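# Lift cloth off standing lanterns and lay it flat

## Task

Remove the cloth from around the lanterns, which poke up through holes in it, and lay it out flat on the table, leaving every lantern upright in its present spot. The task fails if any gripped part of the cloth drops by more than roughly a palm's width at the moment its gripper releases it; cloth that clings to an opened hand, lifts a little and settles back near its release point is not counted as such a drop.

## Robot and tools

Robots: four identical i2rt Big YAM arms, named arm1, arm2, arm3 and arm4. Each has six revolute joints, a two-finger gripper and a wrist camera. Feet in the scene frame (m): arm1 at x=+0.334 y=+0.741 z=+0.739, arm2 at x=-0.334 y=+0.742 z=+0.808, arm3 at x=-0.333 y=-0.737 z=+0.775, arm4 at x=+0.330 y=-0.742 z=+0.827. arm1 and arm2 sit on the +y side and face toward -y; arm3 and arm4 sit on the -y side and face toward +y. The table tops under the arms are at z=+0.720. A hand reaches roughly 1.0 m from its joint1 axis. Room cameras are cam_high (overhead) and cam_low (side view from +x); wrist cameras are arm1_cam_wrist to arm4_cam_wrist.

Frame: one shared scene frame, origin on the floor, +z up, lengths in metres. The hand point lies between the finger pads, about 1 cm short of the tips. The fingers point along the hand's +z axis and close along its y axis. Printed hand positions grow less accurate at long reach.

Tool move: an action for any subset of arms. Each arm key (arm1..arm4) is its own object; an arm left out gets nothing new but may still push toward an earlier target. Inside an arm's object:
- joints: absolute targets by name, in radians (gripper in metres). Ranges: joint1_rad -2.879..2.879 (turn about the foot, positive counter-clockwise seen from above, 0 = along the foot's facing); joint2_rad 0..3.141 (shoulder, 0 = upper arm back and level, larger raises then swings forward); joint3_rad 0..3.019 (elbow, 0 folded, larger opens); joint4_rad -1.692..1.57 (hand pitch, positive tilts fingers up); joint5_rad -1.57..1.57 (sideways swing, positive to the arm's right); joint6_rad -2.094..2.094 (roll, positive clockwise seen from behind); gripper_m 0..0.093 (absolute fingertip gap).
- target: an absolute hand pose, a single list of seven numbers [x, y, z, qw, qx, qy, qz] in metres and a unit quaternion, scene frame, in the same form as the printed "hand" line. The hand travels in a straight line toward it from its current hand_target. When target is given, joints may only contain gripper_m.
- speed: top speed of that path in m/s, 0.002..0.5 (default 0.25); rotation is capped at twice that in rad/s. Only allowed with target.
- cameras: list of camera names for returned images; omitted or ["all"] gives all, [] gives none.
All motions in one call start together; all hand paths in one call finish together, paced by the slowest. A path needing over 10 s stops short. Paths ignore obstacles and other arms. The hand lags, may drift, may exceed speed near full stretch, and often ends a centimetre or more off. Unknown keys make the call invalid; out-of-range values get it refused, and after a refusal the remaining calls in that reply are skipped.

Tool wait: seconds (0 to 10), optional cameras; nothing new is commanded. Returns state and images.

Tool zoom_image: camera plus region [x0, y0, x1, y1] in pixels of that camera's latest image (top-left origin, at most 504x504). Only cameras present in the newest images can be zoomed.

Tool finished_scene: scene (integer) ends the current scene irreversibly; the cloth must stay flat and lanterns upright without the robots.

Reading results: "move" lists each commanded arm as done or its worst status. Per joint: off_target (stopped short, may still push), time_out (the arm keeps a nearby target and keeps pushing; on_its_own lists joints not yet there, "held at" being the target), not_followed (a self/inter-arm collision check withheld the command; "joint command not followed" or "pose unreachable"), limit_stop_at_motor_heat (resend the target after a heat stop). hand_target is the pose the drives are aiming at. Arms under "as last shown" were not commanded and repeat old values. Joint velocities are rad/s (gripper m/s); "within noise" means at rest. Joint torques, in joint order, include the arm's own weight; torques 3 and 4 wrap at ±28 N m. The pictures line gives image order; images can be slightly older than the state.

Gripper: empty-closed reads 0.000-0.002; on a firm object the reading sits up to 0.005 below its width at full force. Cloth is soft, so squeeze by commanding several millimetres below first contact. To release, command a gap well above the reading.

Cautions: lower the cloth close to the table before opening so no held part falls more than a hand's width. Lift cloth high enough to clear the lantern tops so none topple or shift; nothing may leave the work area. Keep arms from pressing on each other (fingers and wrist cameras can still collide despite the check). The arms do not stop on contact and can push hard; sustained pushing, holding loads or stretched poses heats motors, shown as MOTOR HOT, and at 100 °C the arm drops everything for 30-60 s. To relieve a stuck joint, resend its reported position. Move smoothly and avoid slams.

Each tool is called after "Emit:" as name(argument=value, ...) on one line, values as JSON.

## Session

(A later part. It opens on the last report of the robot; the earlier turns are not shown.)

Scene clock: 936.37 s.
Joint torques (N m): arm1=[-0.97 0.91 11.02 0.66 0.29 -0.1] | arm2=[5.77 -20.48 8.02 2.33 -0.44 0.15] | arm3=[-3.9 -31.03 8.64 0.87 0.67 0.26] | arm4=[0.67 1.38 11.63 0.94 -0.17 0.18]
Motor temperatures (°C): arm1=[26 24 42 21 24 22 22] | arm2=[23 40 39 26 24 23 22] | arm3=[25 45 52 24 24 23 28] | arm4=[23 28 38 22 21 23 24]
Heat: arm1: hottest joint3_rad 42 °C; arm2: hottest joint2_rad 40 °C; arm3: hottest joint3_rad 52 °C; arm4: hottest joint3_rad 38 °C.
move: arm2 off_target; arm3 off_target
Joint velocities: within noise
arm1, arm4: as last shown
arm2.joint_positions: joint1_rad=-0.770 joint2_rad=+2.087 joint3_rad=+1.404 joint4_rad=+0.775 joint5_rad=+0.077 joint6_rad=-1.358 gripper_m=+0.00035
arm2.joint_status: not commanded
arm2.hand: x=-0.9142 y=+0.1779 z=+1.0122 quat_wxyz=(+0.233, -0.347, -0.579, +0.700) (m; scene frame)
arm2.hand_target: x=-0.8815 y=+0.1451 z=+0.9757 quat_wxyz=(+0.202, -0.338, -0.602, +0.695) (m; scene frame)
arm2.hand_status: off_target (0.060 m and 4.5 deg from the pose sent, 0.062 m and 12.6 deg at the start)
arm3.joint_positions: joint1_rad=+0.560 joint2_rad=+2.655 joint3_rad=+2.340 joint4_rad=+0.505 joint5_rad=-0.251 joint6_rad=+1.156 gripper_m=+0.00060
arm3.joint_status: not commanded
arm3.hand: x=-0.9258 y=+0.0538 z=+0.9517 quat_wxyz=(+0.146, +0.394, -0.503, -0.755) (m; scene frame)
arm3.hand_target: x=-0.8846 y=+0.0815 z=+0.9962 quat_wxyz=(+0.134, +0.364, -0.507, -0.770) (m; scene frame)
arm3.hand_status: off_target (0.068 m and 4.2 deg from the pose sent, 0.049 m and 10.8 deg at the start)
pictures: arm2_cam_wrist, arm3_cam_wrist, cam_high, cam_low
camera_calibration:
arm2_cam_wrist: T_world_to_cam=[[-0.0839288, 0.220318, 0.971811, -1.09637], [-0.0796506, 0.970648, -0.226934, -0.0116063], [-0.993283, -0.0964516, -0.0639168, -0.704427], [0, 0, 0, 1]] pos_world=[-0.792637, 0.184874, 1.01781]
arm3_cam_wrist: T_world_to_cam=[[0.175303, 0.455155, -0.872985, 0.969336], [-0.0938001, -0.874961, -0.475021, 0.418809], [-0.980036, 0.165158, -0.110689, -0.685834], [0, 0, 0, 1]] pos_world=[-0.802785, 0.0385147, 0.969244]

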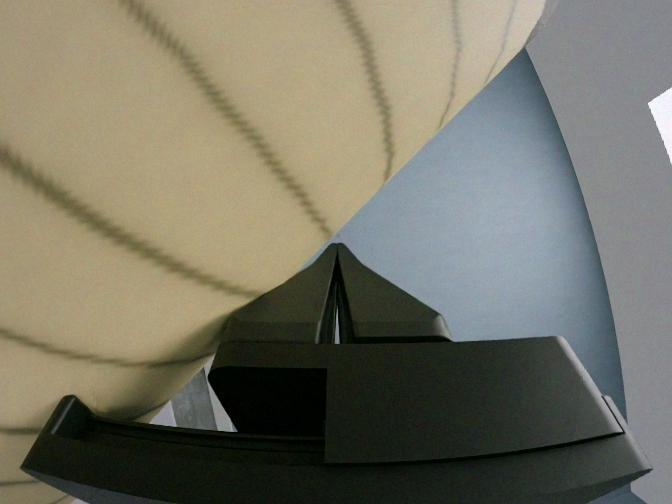

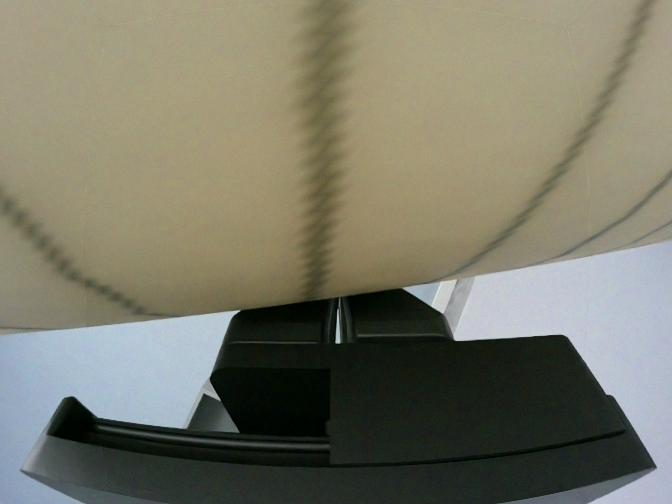

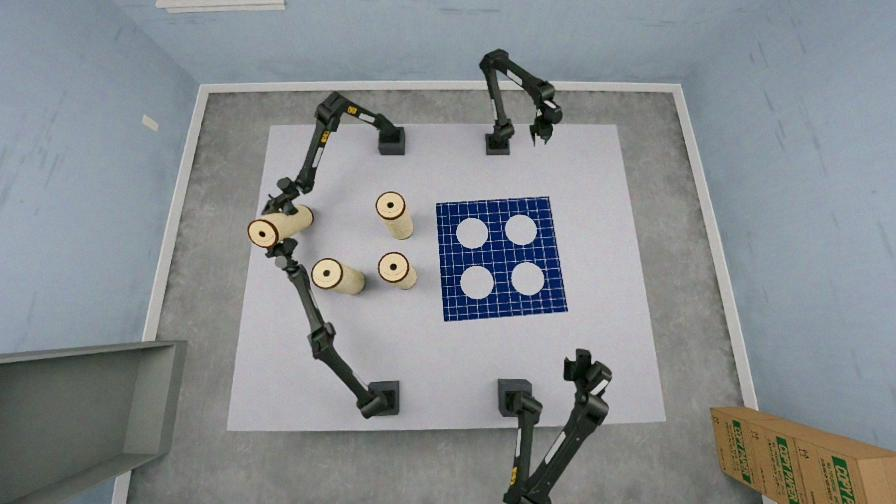

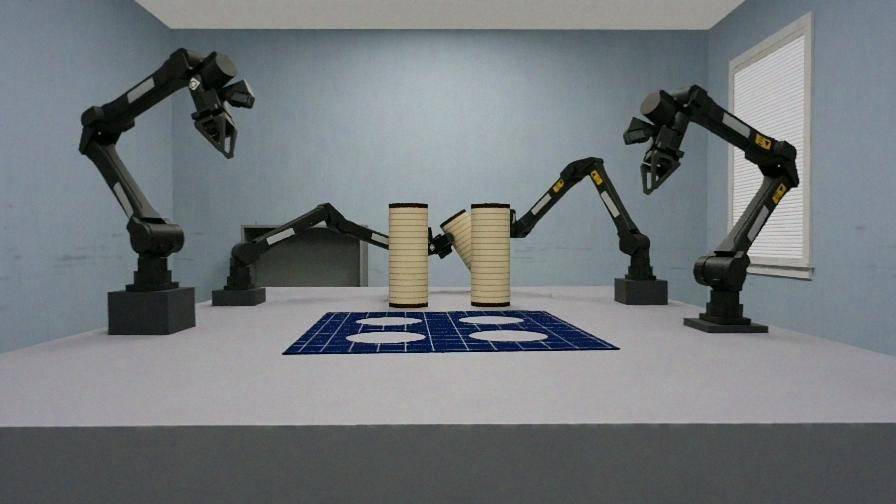

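Emit:
move(arm2={"target": [-0.883, 0.147, 0.945, -0.20143, 0.33836, 0.60139, -0.69498], "speed": 0.05}, arm3={"target": [-0.885, 0.084, 1.03, -0.13393, -0.36361, 0.50796, 0.76924], "speed": 0.05}, cameras=["cam_high", "cam_low", "arm2_cam_wrist", "arm3_cam_wrist"])

Emit:
zoom_image(camera="cam_high", region=[220, 180, 440, 320])

Emit:
zoom_image(camera="cam_low", region=[370, 180, 530, 320])

Scene clock: 963.73 s.
Joint torques (N m): arm1=[-0.97 0.56 11.04 0.54 0.25 -0.08] | arm2=[5.01 -17.96 6.9 1.7 -0.48 0.09] | arm3=[-3.66 -33.2 9.62 1.06 0.51 0.17] | arm4=[0.67 1.32 11.63 0.96 -0.17 0.18]
Motor temperatures (°C): arm1=[26 24 42 21 24 22 22] | arm2=[23 38 38 26 24 23 22] | arm3=[25 49 47 24 24 23 28] | arm4=[23 28 38 22 21 23 24]
Heat: arm1: hottest joint3_rad 42 °C; arm2: hottest joint2_rad 38 °C; arm3: hottest joint2_rad 49 °C; arm4: hottest joint3_rad 38 °C.
move: arm2 off_target; arm3 off_target
Joint velocities: within noise
arm1, arm4: as last shown
arm2.joint_positions: joint1_rad=-0.769 joint2_rad=+2.101 joint3_rad=+1.390 joint4_rad=+0.857 joint5_rad=+0.073 joint6_rad=-1.352 gripper_m=+0.00035
arm2.joint_status: not commanded
arm2.hand: x=-0.9101 y=+0.1796 z=+1.0141 quat_wxyz=(+0.234, -0.337, -0.561, +0.719) (m; scene frame)
arm2.hand_target: x=-0.8799 y=+0.1522 z=+0.9470 quat_wxyz=(+0.202, -0.338, -0.602, +0.695) (m; scene frame)
arm2.hand_status: off_target (0.081 m and 6.5 deg from the pose sent, 0.080 m and 4.5 deg at the start)
arm3.joint_positions: joint1_rad=+0.560 joint2_rad=+2.644 joint3_rad=+2.340 joint4_rad=+0.448 joint5_rad=-0.247 joint6_rad=+1.162 gripper_m=+0.00060
arm3.joint_status: not commanded
arm3.hand: x=-0.9263 y=+0.0558 z=+0.9490 quat_wxyz=(+0.148, +0.398, -0.521, -0.740) (m; scene frame)
arm3.hand_target: x=-0.8846 y=+0.0807 z=+1.0285 quat_wxyz=(+0.134, +0.364, -0.507, -0.769) (m; scene frame)
arm3.hand_status: off_target (0.095 m and 5.6 deg from the pose sent, 0.093 m and 4.2 deg at the start)
pictures: arm2_cam_wrist, arm3_cam_wrist, cam_high, cam_low
camera_calibration:
arm2_cam_wrist: T_world_to_cam=[[-0.0509596, 0.261102, 0.963965, -1.06757], [-0.0946008, 0.959617, -0.264925, 0.0143996], [-0.99421, -0.104692, -0.0242012, -0.739712], [0, 0, 0, 1]] pos_world=[-0.78847, 0.187485, 1.01501]
arm3_cam_wrist: T_world_to_cam=[[0.195567, 0.41686, -0.887683, 1.00096], [-0.087337, -0.894162, -0.439143, 0.392254], [-0.976794, 0.16341, -0.138461, -0.657517], [0, 0, 0, 1]] pos_world=[-0.803755, 0.0409244, 0.969748]

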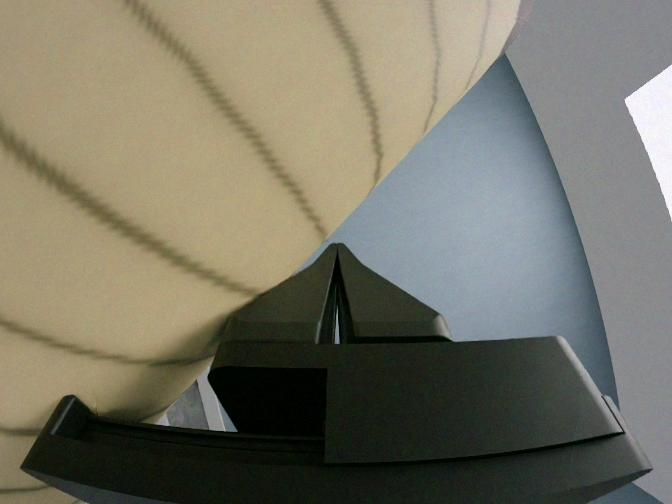

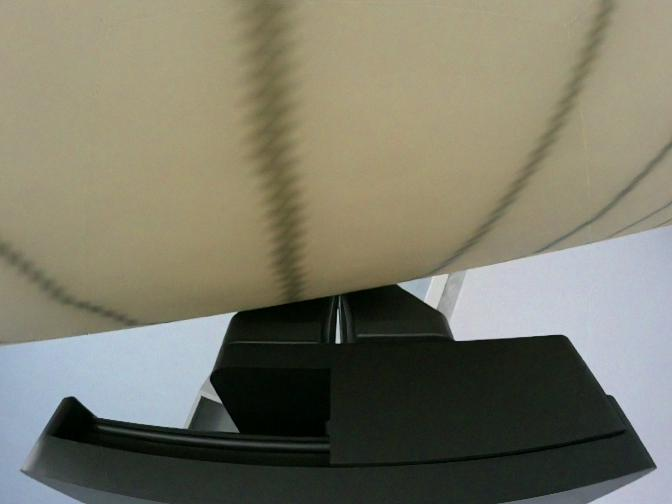

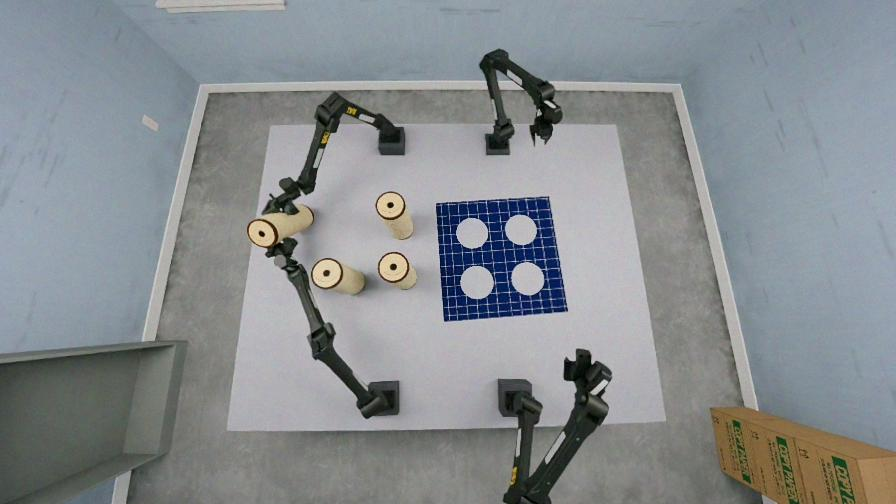

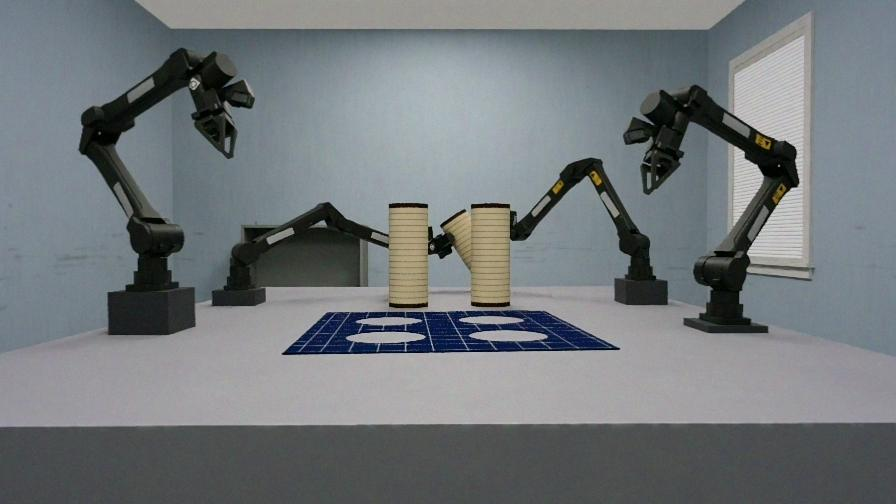

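Scaled by 2.291.

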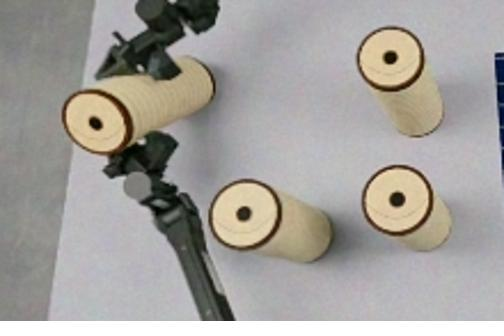

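Scaled by 3.150.

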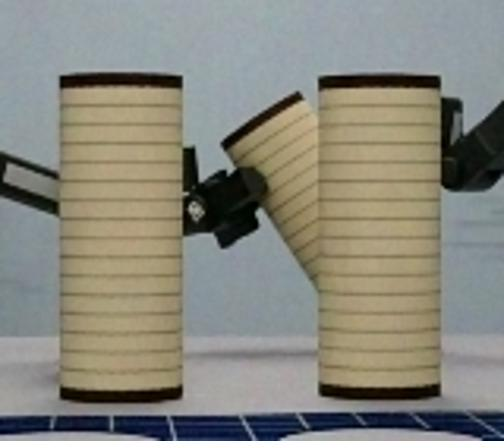

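Emit:
move(arm2={"target": [-0.883, 0.145, 1.012, -0.20143, 0.33836, 0.60139, -0.69498], "speed": 0.05}, arm3={"target": [-0.888, 0.084, 1.035, -0.13393, -0.36361, 0.50796, 0.76924], "speed": 0.05}, cameras=["cam_high", "cam_low", "arm2_cam_wrist", "arm3_cam_wrist"])

Emit:
zoom_image(camera="cam_high", region=[220, 180, 440, 320])

Emit:
zoom_image(camera="cam_low", region=[370, 180, 530, 320])

Scene clock: 981.83 s.
Joint torques (N m): arm1=[-0.56 0.26 10.99 0.61 0.26 -0.08] | arm2=[5.36 -23.94 10.15 1.03 -0.44 0.05] | arm3=[-3.49 -33.03 10.06 1.11 0.51 0.08] | arm4=[0.62 1.38 11.64 0.95 -0.17 0.18]
Motor temperatures (°C): arm1=[26 24 42 21 24 22 22] | arm2=[23 36 37 26 23 23 22] | arm3=[25 50 46 23 24 23 28] | arm4=[23 28 38 22 21 23 24]
Heat: arm1: hottest joint3_rad 42 °C; arm2: hottest joint3_rad 37 °C; arm3: hottest joint2_rad 50 °C; arm4: hottest joint3_rad 38 °C.
move: arm2 off_target; arm3 off_target
Joint velocities: within noise
arm1, arm4: as last shown
arm2.joint_positions: joint1_rad=-0.769 joint2_rad=+2.063 joint3_rad=+1.385 joint4_rad=+0.738 joint5_rad=+0.074 joint6_rad=-1.348 gripper_m=+0.00035
arm2.joint_status: not commanded
arm2.hand: x=-0.9093 y=+0.1803 z=+1.0121 quat_wxyz=(+0.225, -0.354, -0.589, +0.691) (m; scene frame)
arm2.hand_target: x=-0.8817 y=+0.1469 z=+1.0120 quat_wxyz=(+0.202, -0.338, -0.602, +0.695) (m; scene frame)
arm2.hand_status: off_target (0.044 m and 3.6 deg from the pose sent, 0.044 m and 6.5 deg at the start)
arm3.joint_positions: joint1_rad=+0.559 joint2_rad=+2.638 joint3_rad=+2.340 joint4_rad=+0.435 joint5_rad=-0.244 joint6_rad=+1.170 gripper_m=+0.00060
arm3.joint_status: not commanded
arm3.hand: x=-0.9249 y=+0.0572 z=+0.9512 quat_wxyz=(+0.149, +0.396, -0.526, -0.737) (m; scene frame)
arm3.hand_target: x=-0.8866 y=+0.0797 z=+1.0336 quat_wxyz=(+0.134, +0.364, -0.507, -0.769) (m; scene frame)
arm3.hand_status: off_target (0.095 m and 5.9 deg from the pose sent, 0.098 m and 5.6 deg at the start)
pictures: arm2_cam_wrist, arm3_cam_wrist, cam_high, cam_low
camera_calibration:
arm2_cam_wrist: T_world_to_cam=[[-0.112631, 0.205375, 0.972181, -1.12017], [-0.0784659, 0.973513, -0.214747, -0.0253731], [-0.990534, -0.10047, -0.0935331, -0.666143], [0, 0, 0, 1]] pos_world=[-0.787995, 0.187829, 1.02126]
arm3_cam_wrist: T_world_to_cam=[[0.195869, 0.405596, -0.89282, 1.00785], [-0.0911281, -0.898987, -0.42839, 0.381175], [-0.976387, 0.165269, -0.139123, -0.655144], [0, 0, 0, 1]] pos_world=[-0.802345, 0.042167, 0.971973]

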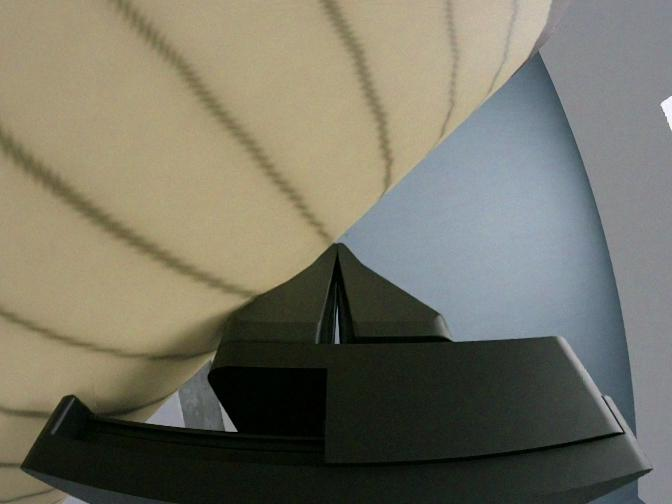

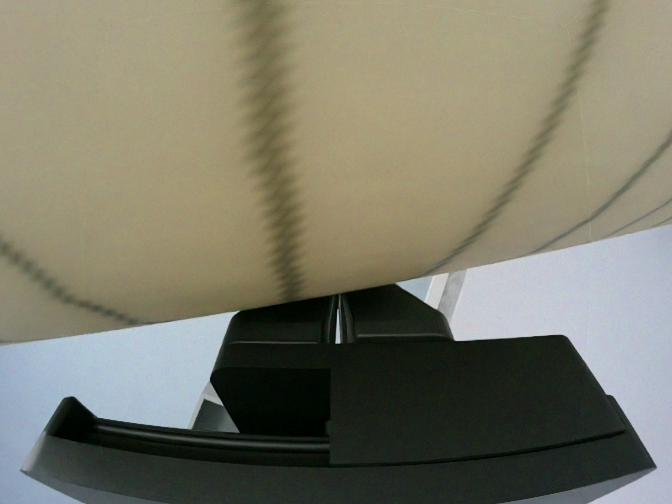

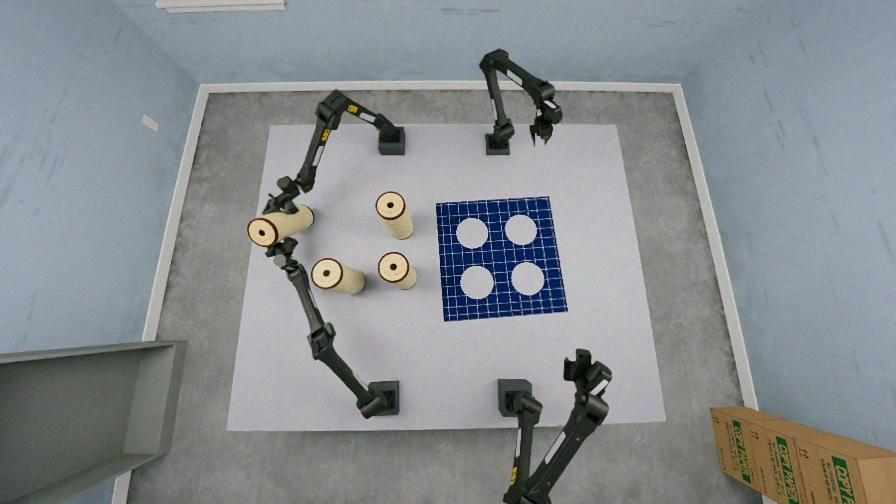

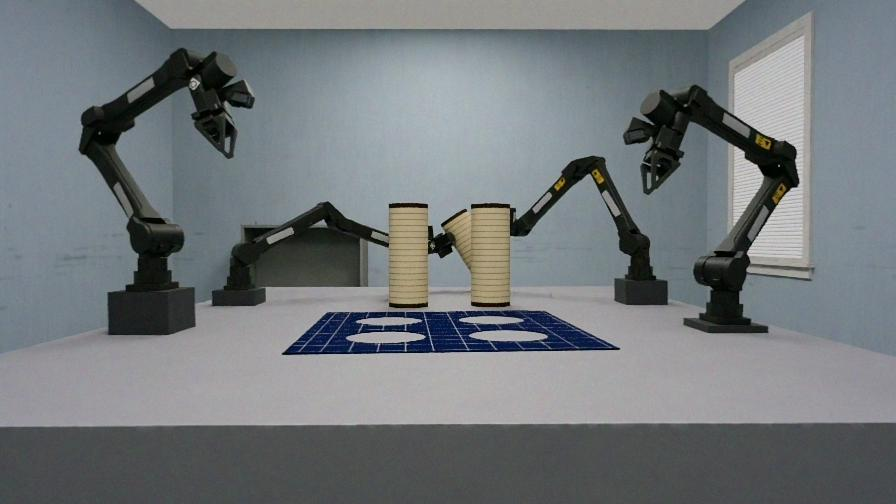

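Scaled by 2.291.

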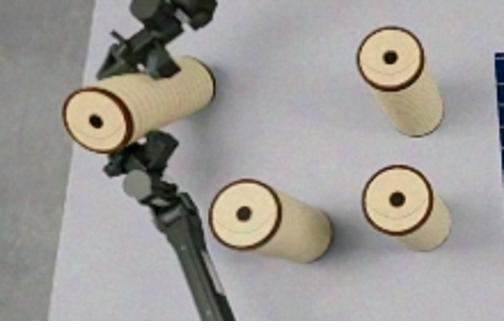

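Scaled by 3.150.

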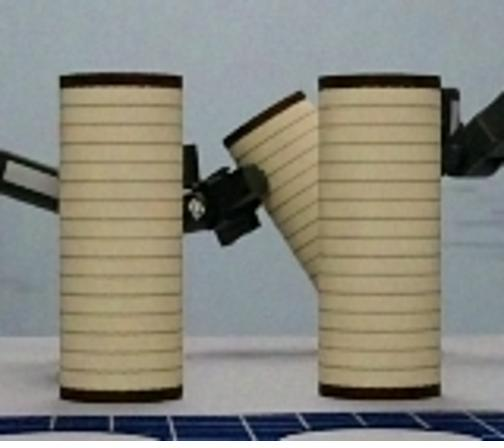

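Emit:
move(arm2={"joints": {"joint2_rad": 2.01}}, arm3={"joints": {"joint2_rad": 2.50}}, cameras=["cam_high", "cam_low", "arm2_cam_wrist", "arm3_cam_wrist"])

Emit:
zoom_image(camera="cam_high", region=[220, 180, 440, 320])

Emit:
zoom_image(camera="cam_low", region=[370, 180, 530, 320])

Scene clock: 993.77 s.
Joint torques (N m): arm1=[-0.79 0.67 10.92 0.58 0.28 -0.08] | arm2=[5.6 -21.6 10.45 1.32 -0.71 0.06] | arm3=[-3.49 -29.04 10.25 1.22 0.57 0.02] | arm4=[0.67 1.44 11.63 0.95 -0.17 0.18]
Motor temperatures (°C): arm1=[26 24 42 21 24 22 22] | arm2=[23 36 37 26 23 23 22] | arm3=[25 53 45 23 24 23 28] | arm4=[23 28 38 22 21 23 24]
Heat: arm1: hottest joint3_rad 42 °C; arm2: hottest joint3_rad 37 °C; arm3: hottest joint2_rad 53 °C; arm4: hottest joint3_rad 38 °C.
move: arm2 done; arm3 done
Joint velocities: within noise
arm1, arm4: as last shown
arm2.joint_positions: joint1_rad=-0.765 joint2_rad=+1.985 joint3_rad=+1.385 joint4_rad=+0.730 joint5_rad=+0.081 joint6_rad=-1.348 gripper_m=+0.00035
arm2.joint_status: all done
arm2.hand: x=-0.9025 y=+0.1848 z=+1.0712 quat_wxyz=(+0.232, -0.343, -0.565, +0.714) (m; scene frame)
arm2.hand_target: x=-0.8780 y=+0.1512 z=+1.0581 quat_wxyz=(+0.206, -0.329, -0.582, +0.715) (m; scene frame)
arm2.hand_status: not commanded
arm3.joint_positions: joint1_rad=+0.559 joint2_rad=+2.531 joint3_rad=+2.340 joint4_rad=+0.431 joint5_rad=-0.246 joint6_rad=+1.175 gripper_m=+0.00060
arm3.joint_status: all done
arm3.hand: x=-0.9203 y=+0.0479 z=+1.0538 quat_wxyz=(+0.150, +0.380, -0.490, -0.770) (m; scene frame)
arm3.hand_target: x=-0.8812 y=+0.0696 z=+1.1013 quat_wxyz=(+0.132, +0.354, -0.481, -0.791) (m; scene frame)
arm3.hand_status: not commanded
pictures: arm2_cam_wrist, arm3_cam_wrist, cam_high, cam_low
camera_calibration:
arm2_cam_wrist: T_world_to_cam=[[-0.0639456, 0.254962, 0.964834, -1.13511], [-0.0870338, 0.961704, -0.259903, 0.0262911], [-0.994151, -0.100593, -0.0393064, -0.71476], [0, 0, 0, 1]] pos_world=[-0.780876, 0.192225, 1.07393]
arm3_cam_wrist: T_world_to_cam=[[0.140425, 0.478492, -0.866791, 1.02047], [-0.115863, -0.861509, -0.494346, 0.462096], [-0.983289, 0.169847, -0.0655378, -0.718897], [0, 0, 0, 1]] pos_world=[-0.796643, 0.031917, 1.06585]

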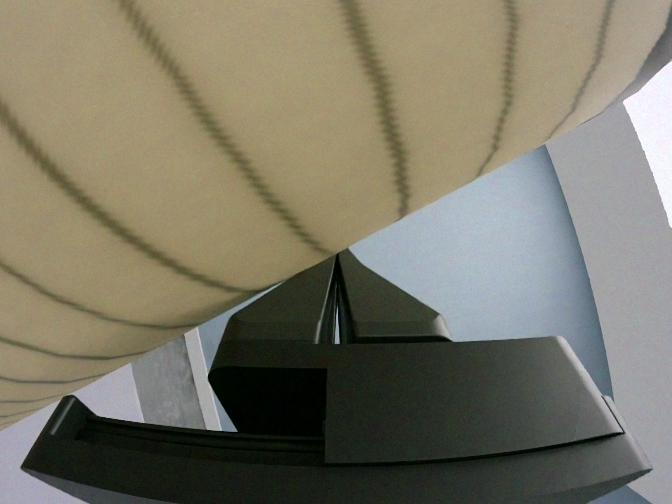

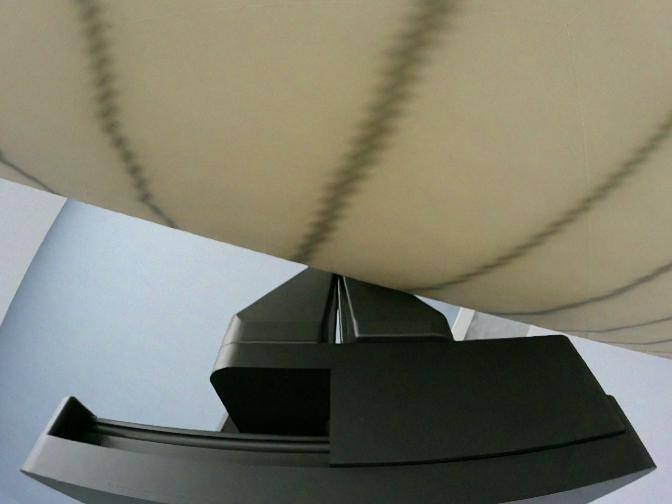

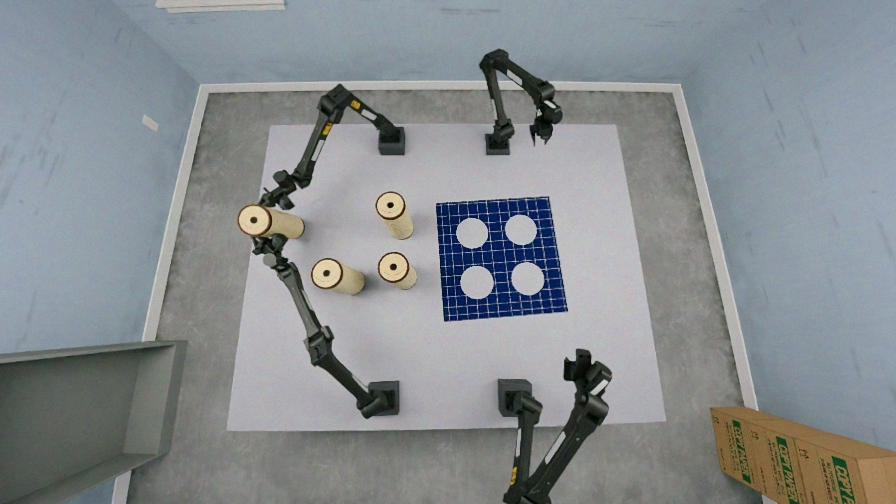

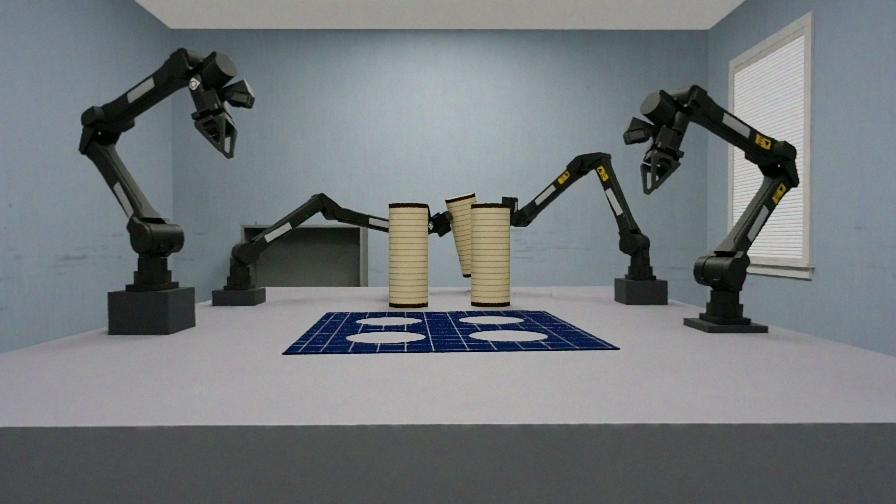

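Scaled by 2.291.

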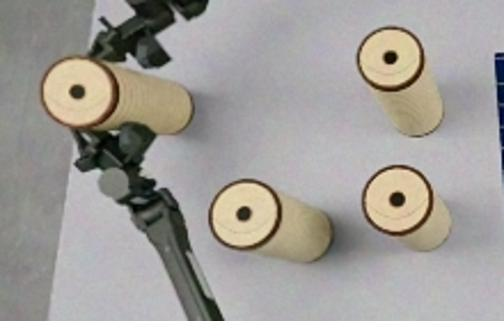

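Scaled by 3.150.

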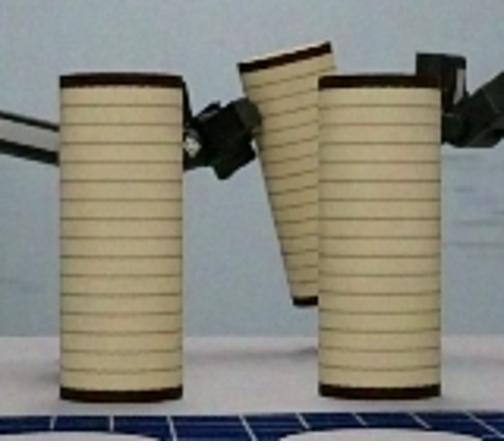

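Emit:
move(arm2={"joints": {"joint2_rad": 2.04}}, arm3={"joints": {"joint2_rad": 2.465}}, cameras=["cam_high", "cam_low", "arm2_cam_wrist", "arm3_cam_wrist"])

Emit:
zoom_image(camera="cam_high", region=[220, 180, 440, 320])

Emit:
zoom_image(camera="cam_low", region=[370, 180, 530, 320])

Scene clock: 999.73 s.
Joint torques (N m): arm1=[-1.2 0.67 11.03 0.68 0.27 -0.06] | arm2=[6.18 -22.3 10.33 1.55 -1.03 0.05] | arm3=[-2.2 -29.63 10.25 1.22 0.3 -0.05] | arm4=[0.67 1.38 11.64 0.96 -0.17 0.18]
Motor temperatures (°C): arm1=[26 24 43 21 24 22 22] | arm2=[23 36 37 26 23 23 22] | arm3=[25 54 45 23 24 23 28] | arm4=[23 28 38 22 21 23 24]
Heat: arm1: hottest joint3_rad 43 °C; arm2: hottest joint3_rad 37 °C; arm3: hottest joint2_rad 54 °C; arm4: hottest joint3_rad 38 °C.
move: arm2 done; arm3 done
Joint velocities: within noise
arm1, arm4: as last shown
arm2.joint_positions: joint1_rad=-0.778 joint2_rad=+2.022 joint3_rad=+1.385 joint4_rad=+0.729 joint5_rad=+0.089 joint6_rad=-1.348 gripper_m=+0.00035
arm2.joint_status: all done
arm2.hand: x=-0.9138 y=+0.1902 z=+1.0421 quat_wxyz=(+0.236, -0.356, -0.574, +0.699) (m; scene frame)
arm2.hand_target: x=-0.8801 y=+0.1487 z=+1.0344 quat_wxyz=(+0.204, -0.334, -0.592, +0.705) (m; scene frame)
arm2.hand_status: not commanded
arm3.joint_positions: joint1_rad=+0.544 joint2_rad=+2.501 joint3_rad=+2.340 joint4_rad=+0.431 joint5_rad=-0.237 joint6_rad=+1.182 gripper_m=+0.00060
arm3.joint_status: all done
arm3.hand: x=-0.9047 y=+0.0535 z=+1.0829 quat_wxyz=(+0.144, +0.367, -0.485, -0.780) (m; scene frame)
arm3.hand_target: x=-0.8775 y=+0.0631 z=+1.1347 quat_wxyz=(+0.132, +0.349, -0.468, -0.801) (m; scene frame)
arm3.hand_status: not commanded
pictures: arm2_cam_wrist, arm3_cam_wrist, cam_high, cam_low
camera_calibration:
arm2_cam_wrist: T_world_to_cam=[[-0.085725, 0.230765, 0.969226, -1.12903], [-0.0598523, 0.969857, -0.236209, 0.0111501], [-0.994519, -0.0782594, -0.0693292, -0.69982], [0, 0, 0, 1]] pos_world=[-0.792103, 0.194958, 1.0484]
arm3_cam_wrist: T_world_to_cam=[[0.130651, 0.49177, -0.860867, 1.02481], [-0.146126, -0.849275, -0.507325, 0.469152], [-0.980601, 0.192077, -0.0390985, -0.730045], [0, 0, 0, 1]] pos_world=[-0.78122, 0.0346934, 1.09169]

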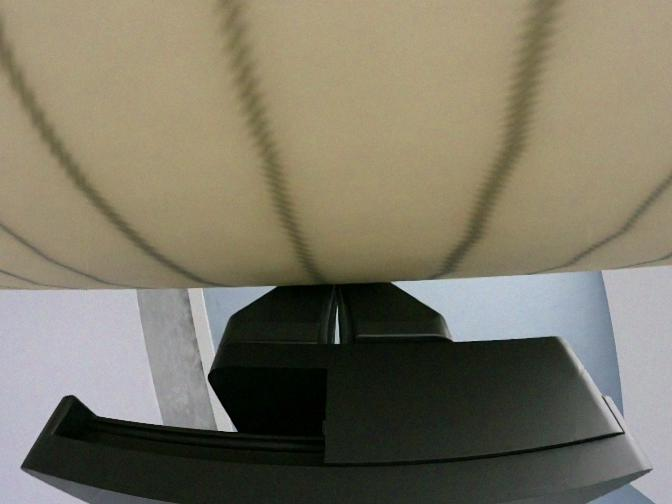

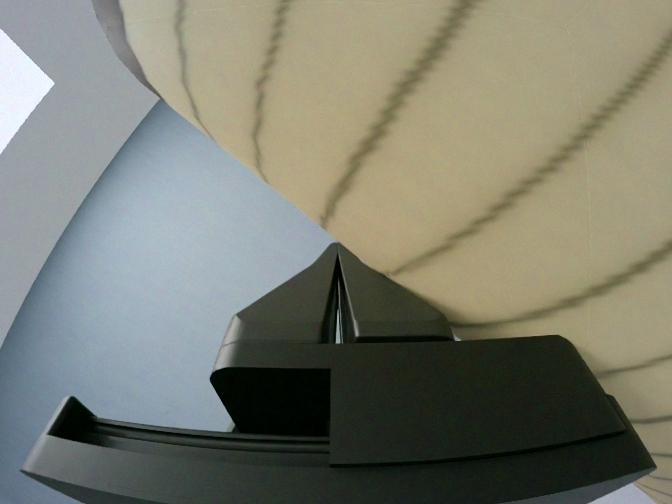

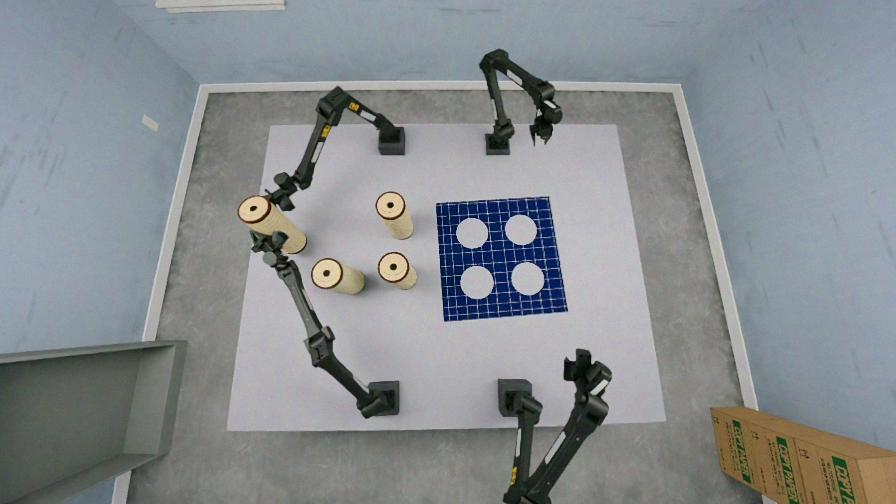

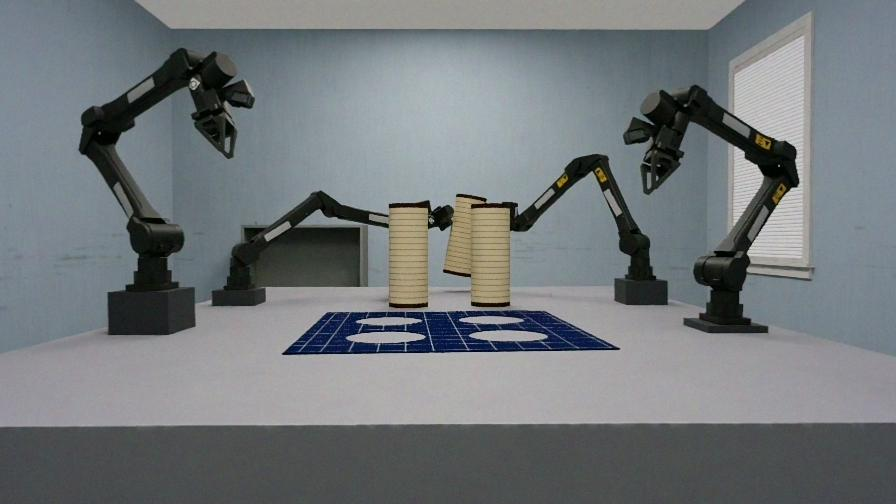

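Scaled by 2.291.

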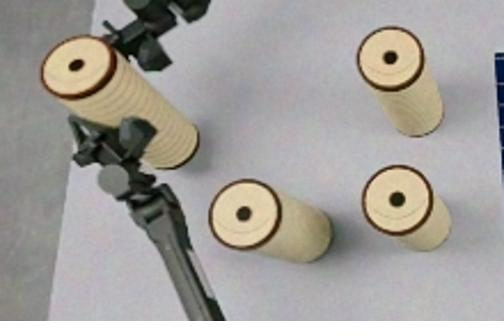

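Scaled by 3.150.

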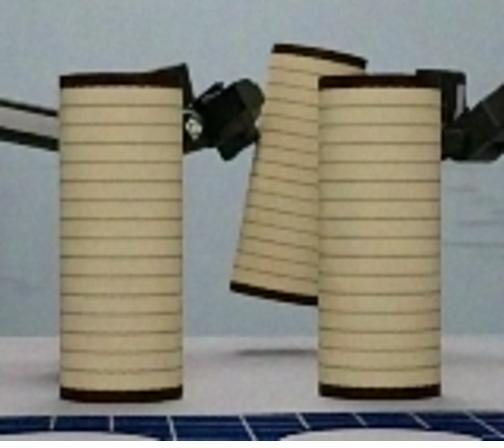

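Emit:
move(arm2={"joints": {"joint2_rad": 2.015}}, arm3={"joints": {"joint2_rad": 2.495}}, cameras=["cam_high", "cam_low"])

Emit:
zoom_image(camera="cam_low", region=[370, 180, 530, 320])

Scene clock: 1006.27 s.
Joint torques (N m): arm1=[-0.91 0.56 10.89 0.59 0.25 -0.07] | arm2=[6.18 -24.76 10.33 1.46 -1.03 0.06] | arm3=[-2.14 -27.11 10.26 1.2 0.28 -0.05] | arm4=[0.67 1.44 11.64 0.96 -0.17 0.18]
Motor temperatures (°C): arm1=[26 24 43 21 24 22 22] | arm2=[23 37 37 26 24 23 22] | arm3=[25 55 45 23 24 23 28] | arm4=[23 28 38 22 21 23 24]
Heat: arm1: hottest joint3_rad 43 °C; arm2: hottest joint2_rad 37 °C; arm3: hottest joint2_rad 55 °C; arm4: hottest joint3_rad 38 °C.
move: arm2 done; arm3 done
Joint velocities: within noise
arm1.joint_positions: joint1_rad=+0.495 joint2_rad=+0.796 joint3_rad=+1.090 joint4_rad=-1.395 joint5_rad=-0.002 joint6_rad=+0.511 gripper_m=+0.04989
arm1.joint_status: not commanded
arm1.hand: x=+0.4736 y=+0.4994 z=+1.0818 quat_wxyz=(-0.227, -0.686, -0.687, +0.069) (m; scene frame)
arm1.hand_target: x=+0.4750 y=+0.4992 z=+1.0849 quat_wxyz=(-0.227, -0.681, -0.693, +0.070) (m; scene frame)
arm1.hand_status: not commanded
arm2.joint_positions: joint1_rad=-0.778 joint2_rad=+2.024 joint3_rad=+1.385 joint4_rad=+0.727 joint5_rad=+0.089 joint6_rad=-1.348 gripper_m=+0.00035
arm2.joint_status: all done
arm2.hand: x=-0.9140 y=+0.1901 z=+1.0403 quat_wxyz=(+0.236, -0.356, -0.575, +0.698) (m; scene frame)
arm2.hand_target: x=-0.8782 y=+0.1506 z=+1.0539 quat_wxyz=(+0.205, -0.330, -0.584, +0.713) (m; scene frame)
arm2.hand_status: not commanded
arm3.joint_positions: joint1_rad=+0.543 joint2_rad=+2.501 joint3_rad=+2.340 joint4_rad=+0.431 joint5_rad=-0.237 joint6_rad=+1.182 gripper_m=+0.00060
arm3.joint_status: all done
arm3.hand: x=-0.9044 y=+0.0537 z=+1.0829 quat_wxyz=(+0.144, +0.367, -0.485, -0.780) (m; scene frame)
arm3.hand_target: x=-0.8807 y=+0.0687 z=+1.1062 quat_wxyz=(+0.132, +0.353, -0.479, -0.792) (m; scene frame)
arm3.hand_status: not commanded
arm4.joint_positions: joint1_rad=-0.503 joint2_rad=+0.793 joint3_rad=+1.092 joint4_rad=-1.392 joint5_rad=+0.002 joint6_rad=-0.513 gripper_m=+0.04989
arm4.joint_status: not commanded
arm4.hand: x=+0.4766 y=-0.5023 z=+1.1708 quat_wxyz=(-0.230, +0.677, -0.696, -0.064) (m; scene frame)
arm4.hand_target: x=+0.4757 y=-0.5014 z=+1.1718 quat_wxyz=(-0.226, +0.675, -0.699, -0.065) (m; scene frame)
arm4.hand_status: not commanded
pictures: cam_high, cam_low

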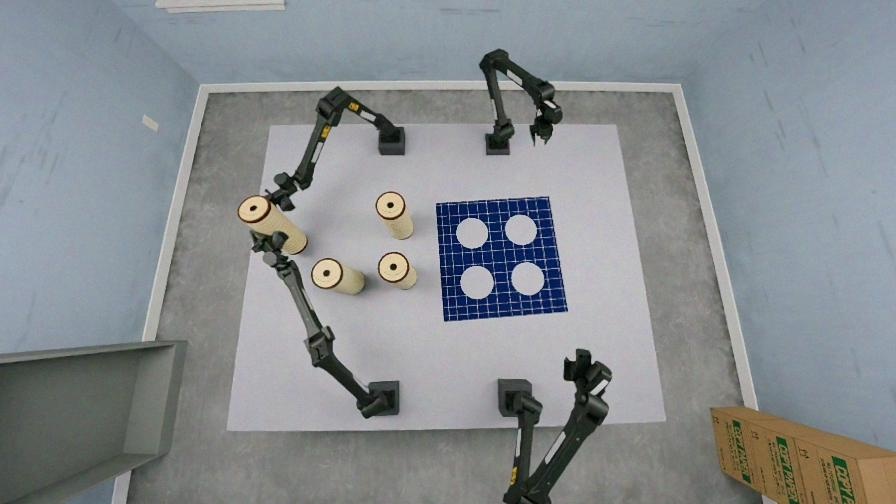

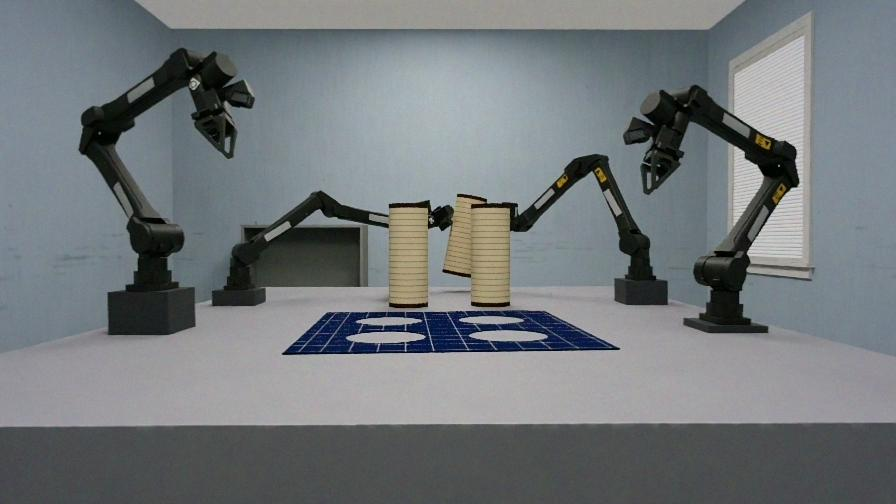

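Scaled by 3.150.

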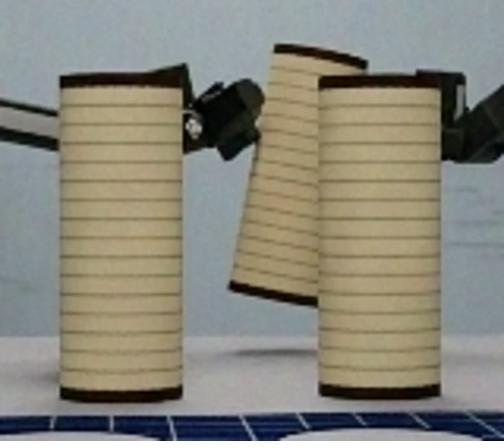

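Emit:
move(arm2={"joints": {"joint2_rad": 2.085}}, arm3={"joints": {"joint2_rad": 2.565}}, cameras=["cam_high", "cam_low"])

Emit:
zoom_image(camera="cam_low", region=[370, 180, 530, 320])

Emit:
zoom_image(camera="cam_high", region=[220, 180, 440, 320])

Scene clock: 1010.83 s.
Joint torques (N m): arm1=[-0.85 0.67 11.03 0.66 0.24 -0.06] | arm2=[7 -24.7 9.94 1.72 -1.13 0.02] | arm3=[-2.37 -26.29 10.25 1.21 0.43 -0.05] | arm4=[0.67 1.38 11.63 0.95 -0.17 0.18]
Motor temperatures (°C): arm1=[26 24 43 21 24 22 22] | arm2=[23 37 37 26 24 23 22] | arm3=[25 55 45 23 24 23 28] | arm4=[23 28 38 22 21 23 24]
Heat: arm1: hottest joint3_rad 43 °C; arm2: hottest joint2_rad 37 °C; arm3: hottest joint2_rad 55 °C; arm4: hottest joint3_rad 38 °C.
move: arm2 done; arm3 done
Joint velocities: within noise
arm1, arm4: as last shown
arm2.joint_positions: joint1_rad=-0.787 joint2_rad=+2.092 joint3_rad=+1.385 joint4_rad=+0.722 joint5_rad=+0.091 joint6_rad=-1.345 gripper_m=+0.00035
arm2.joint_status: all done
arm2.hand: x=-0.9228 y=+0.1919 z=+0.9854 quat_wxyz=(+0.233, -0.372, -0.596, +0.672) (m; scene frame)
arm2.hand_target: x=-0.8824 y=+0.1460 z=+0.9992 quat_wxyz=(+0.200, -0.341, -0.607, +0.690) (m; scene frame)
arm2.hand_status: not commanded
arm3.joint_positions: joint1_rad=+0.549 joint2_rad=+2.554 joint3_rad=+2.340 joint4_rad=+0.431 joint5_rad=-0.242 joint6_rad=+1.182 gripper_m=+0.00059
arm3.joint_status: all done
arm3.hand: x=-0.9135 y=+0.0569 z=+1.0317 quat_wxyz=(+0.148, +0.378, -0.503, -0.763) (m; scene frame)
arm3.hand_target: x=-0.8862 y=+0.0791 z=+1.0394 quat_wxyz=(+0.134, +0.363, -0.505, -0.771) (m; scene frame)
arm3.hand_status: not commanded
pictures: cam_high, cam_low

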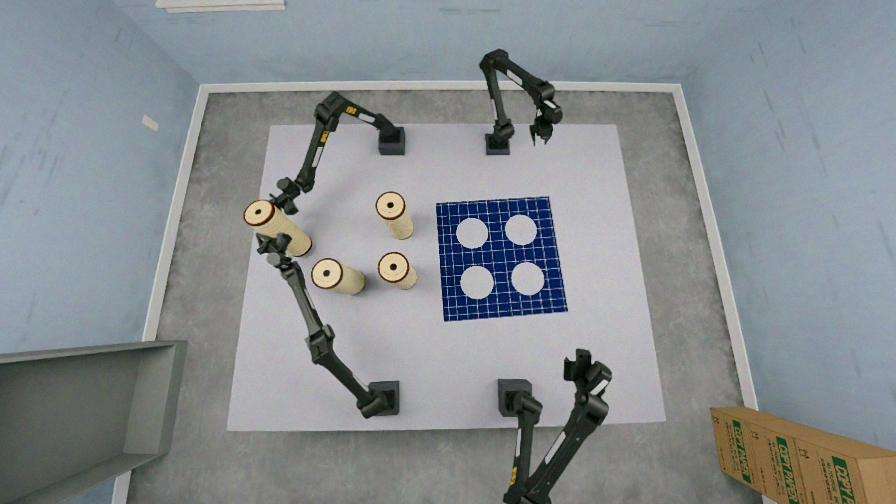

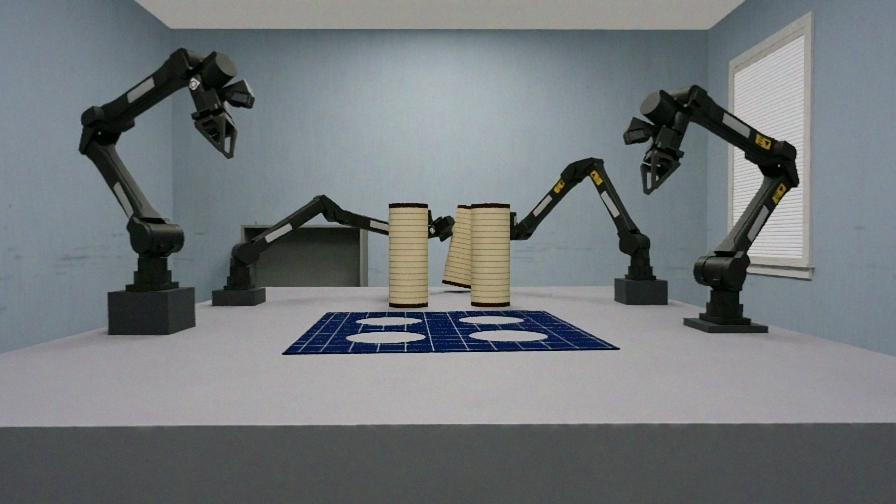

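Scaled by 3.150.

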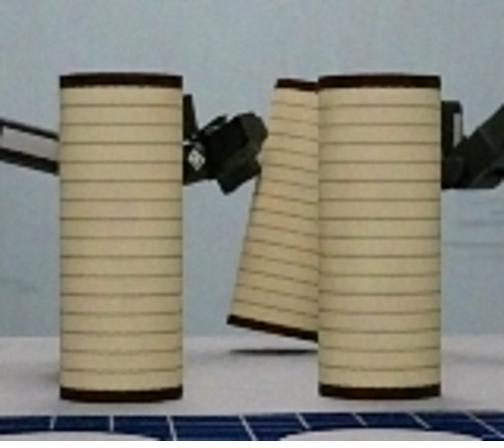

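Scaled by 2.291.

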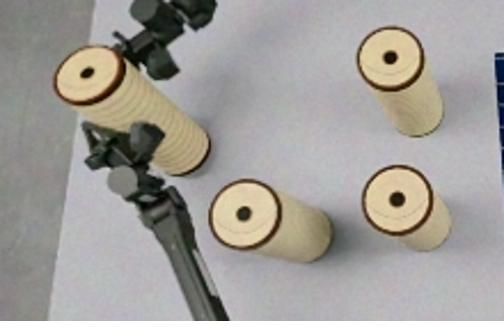

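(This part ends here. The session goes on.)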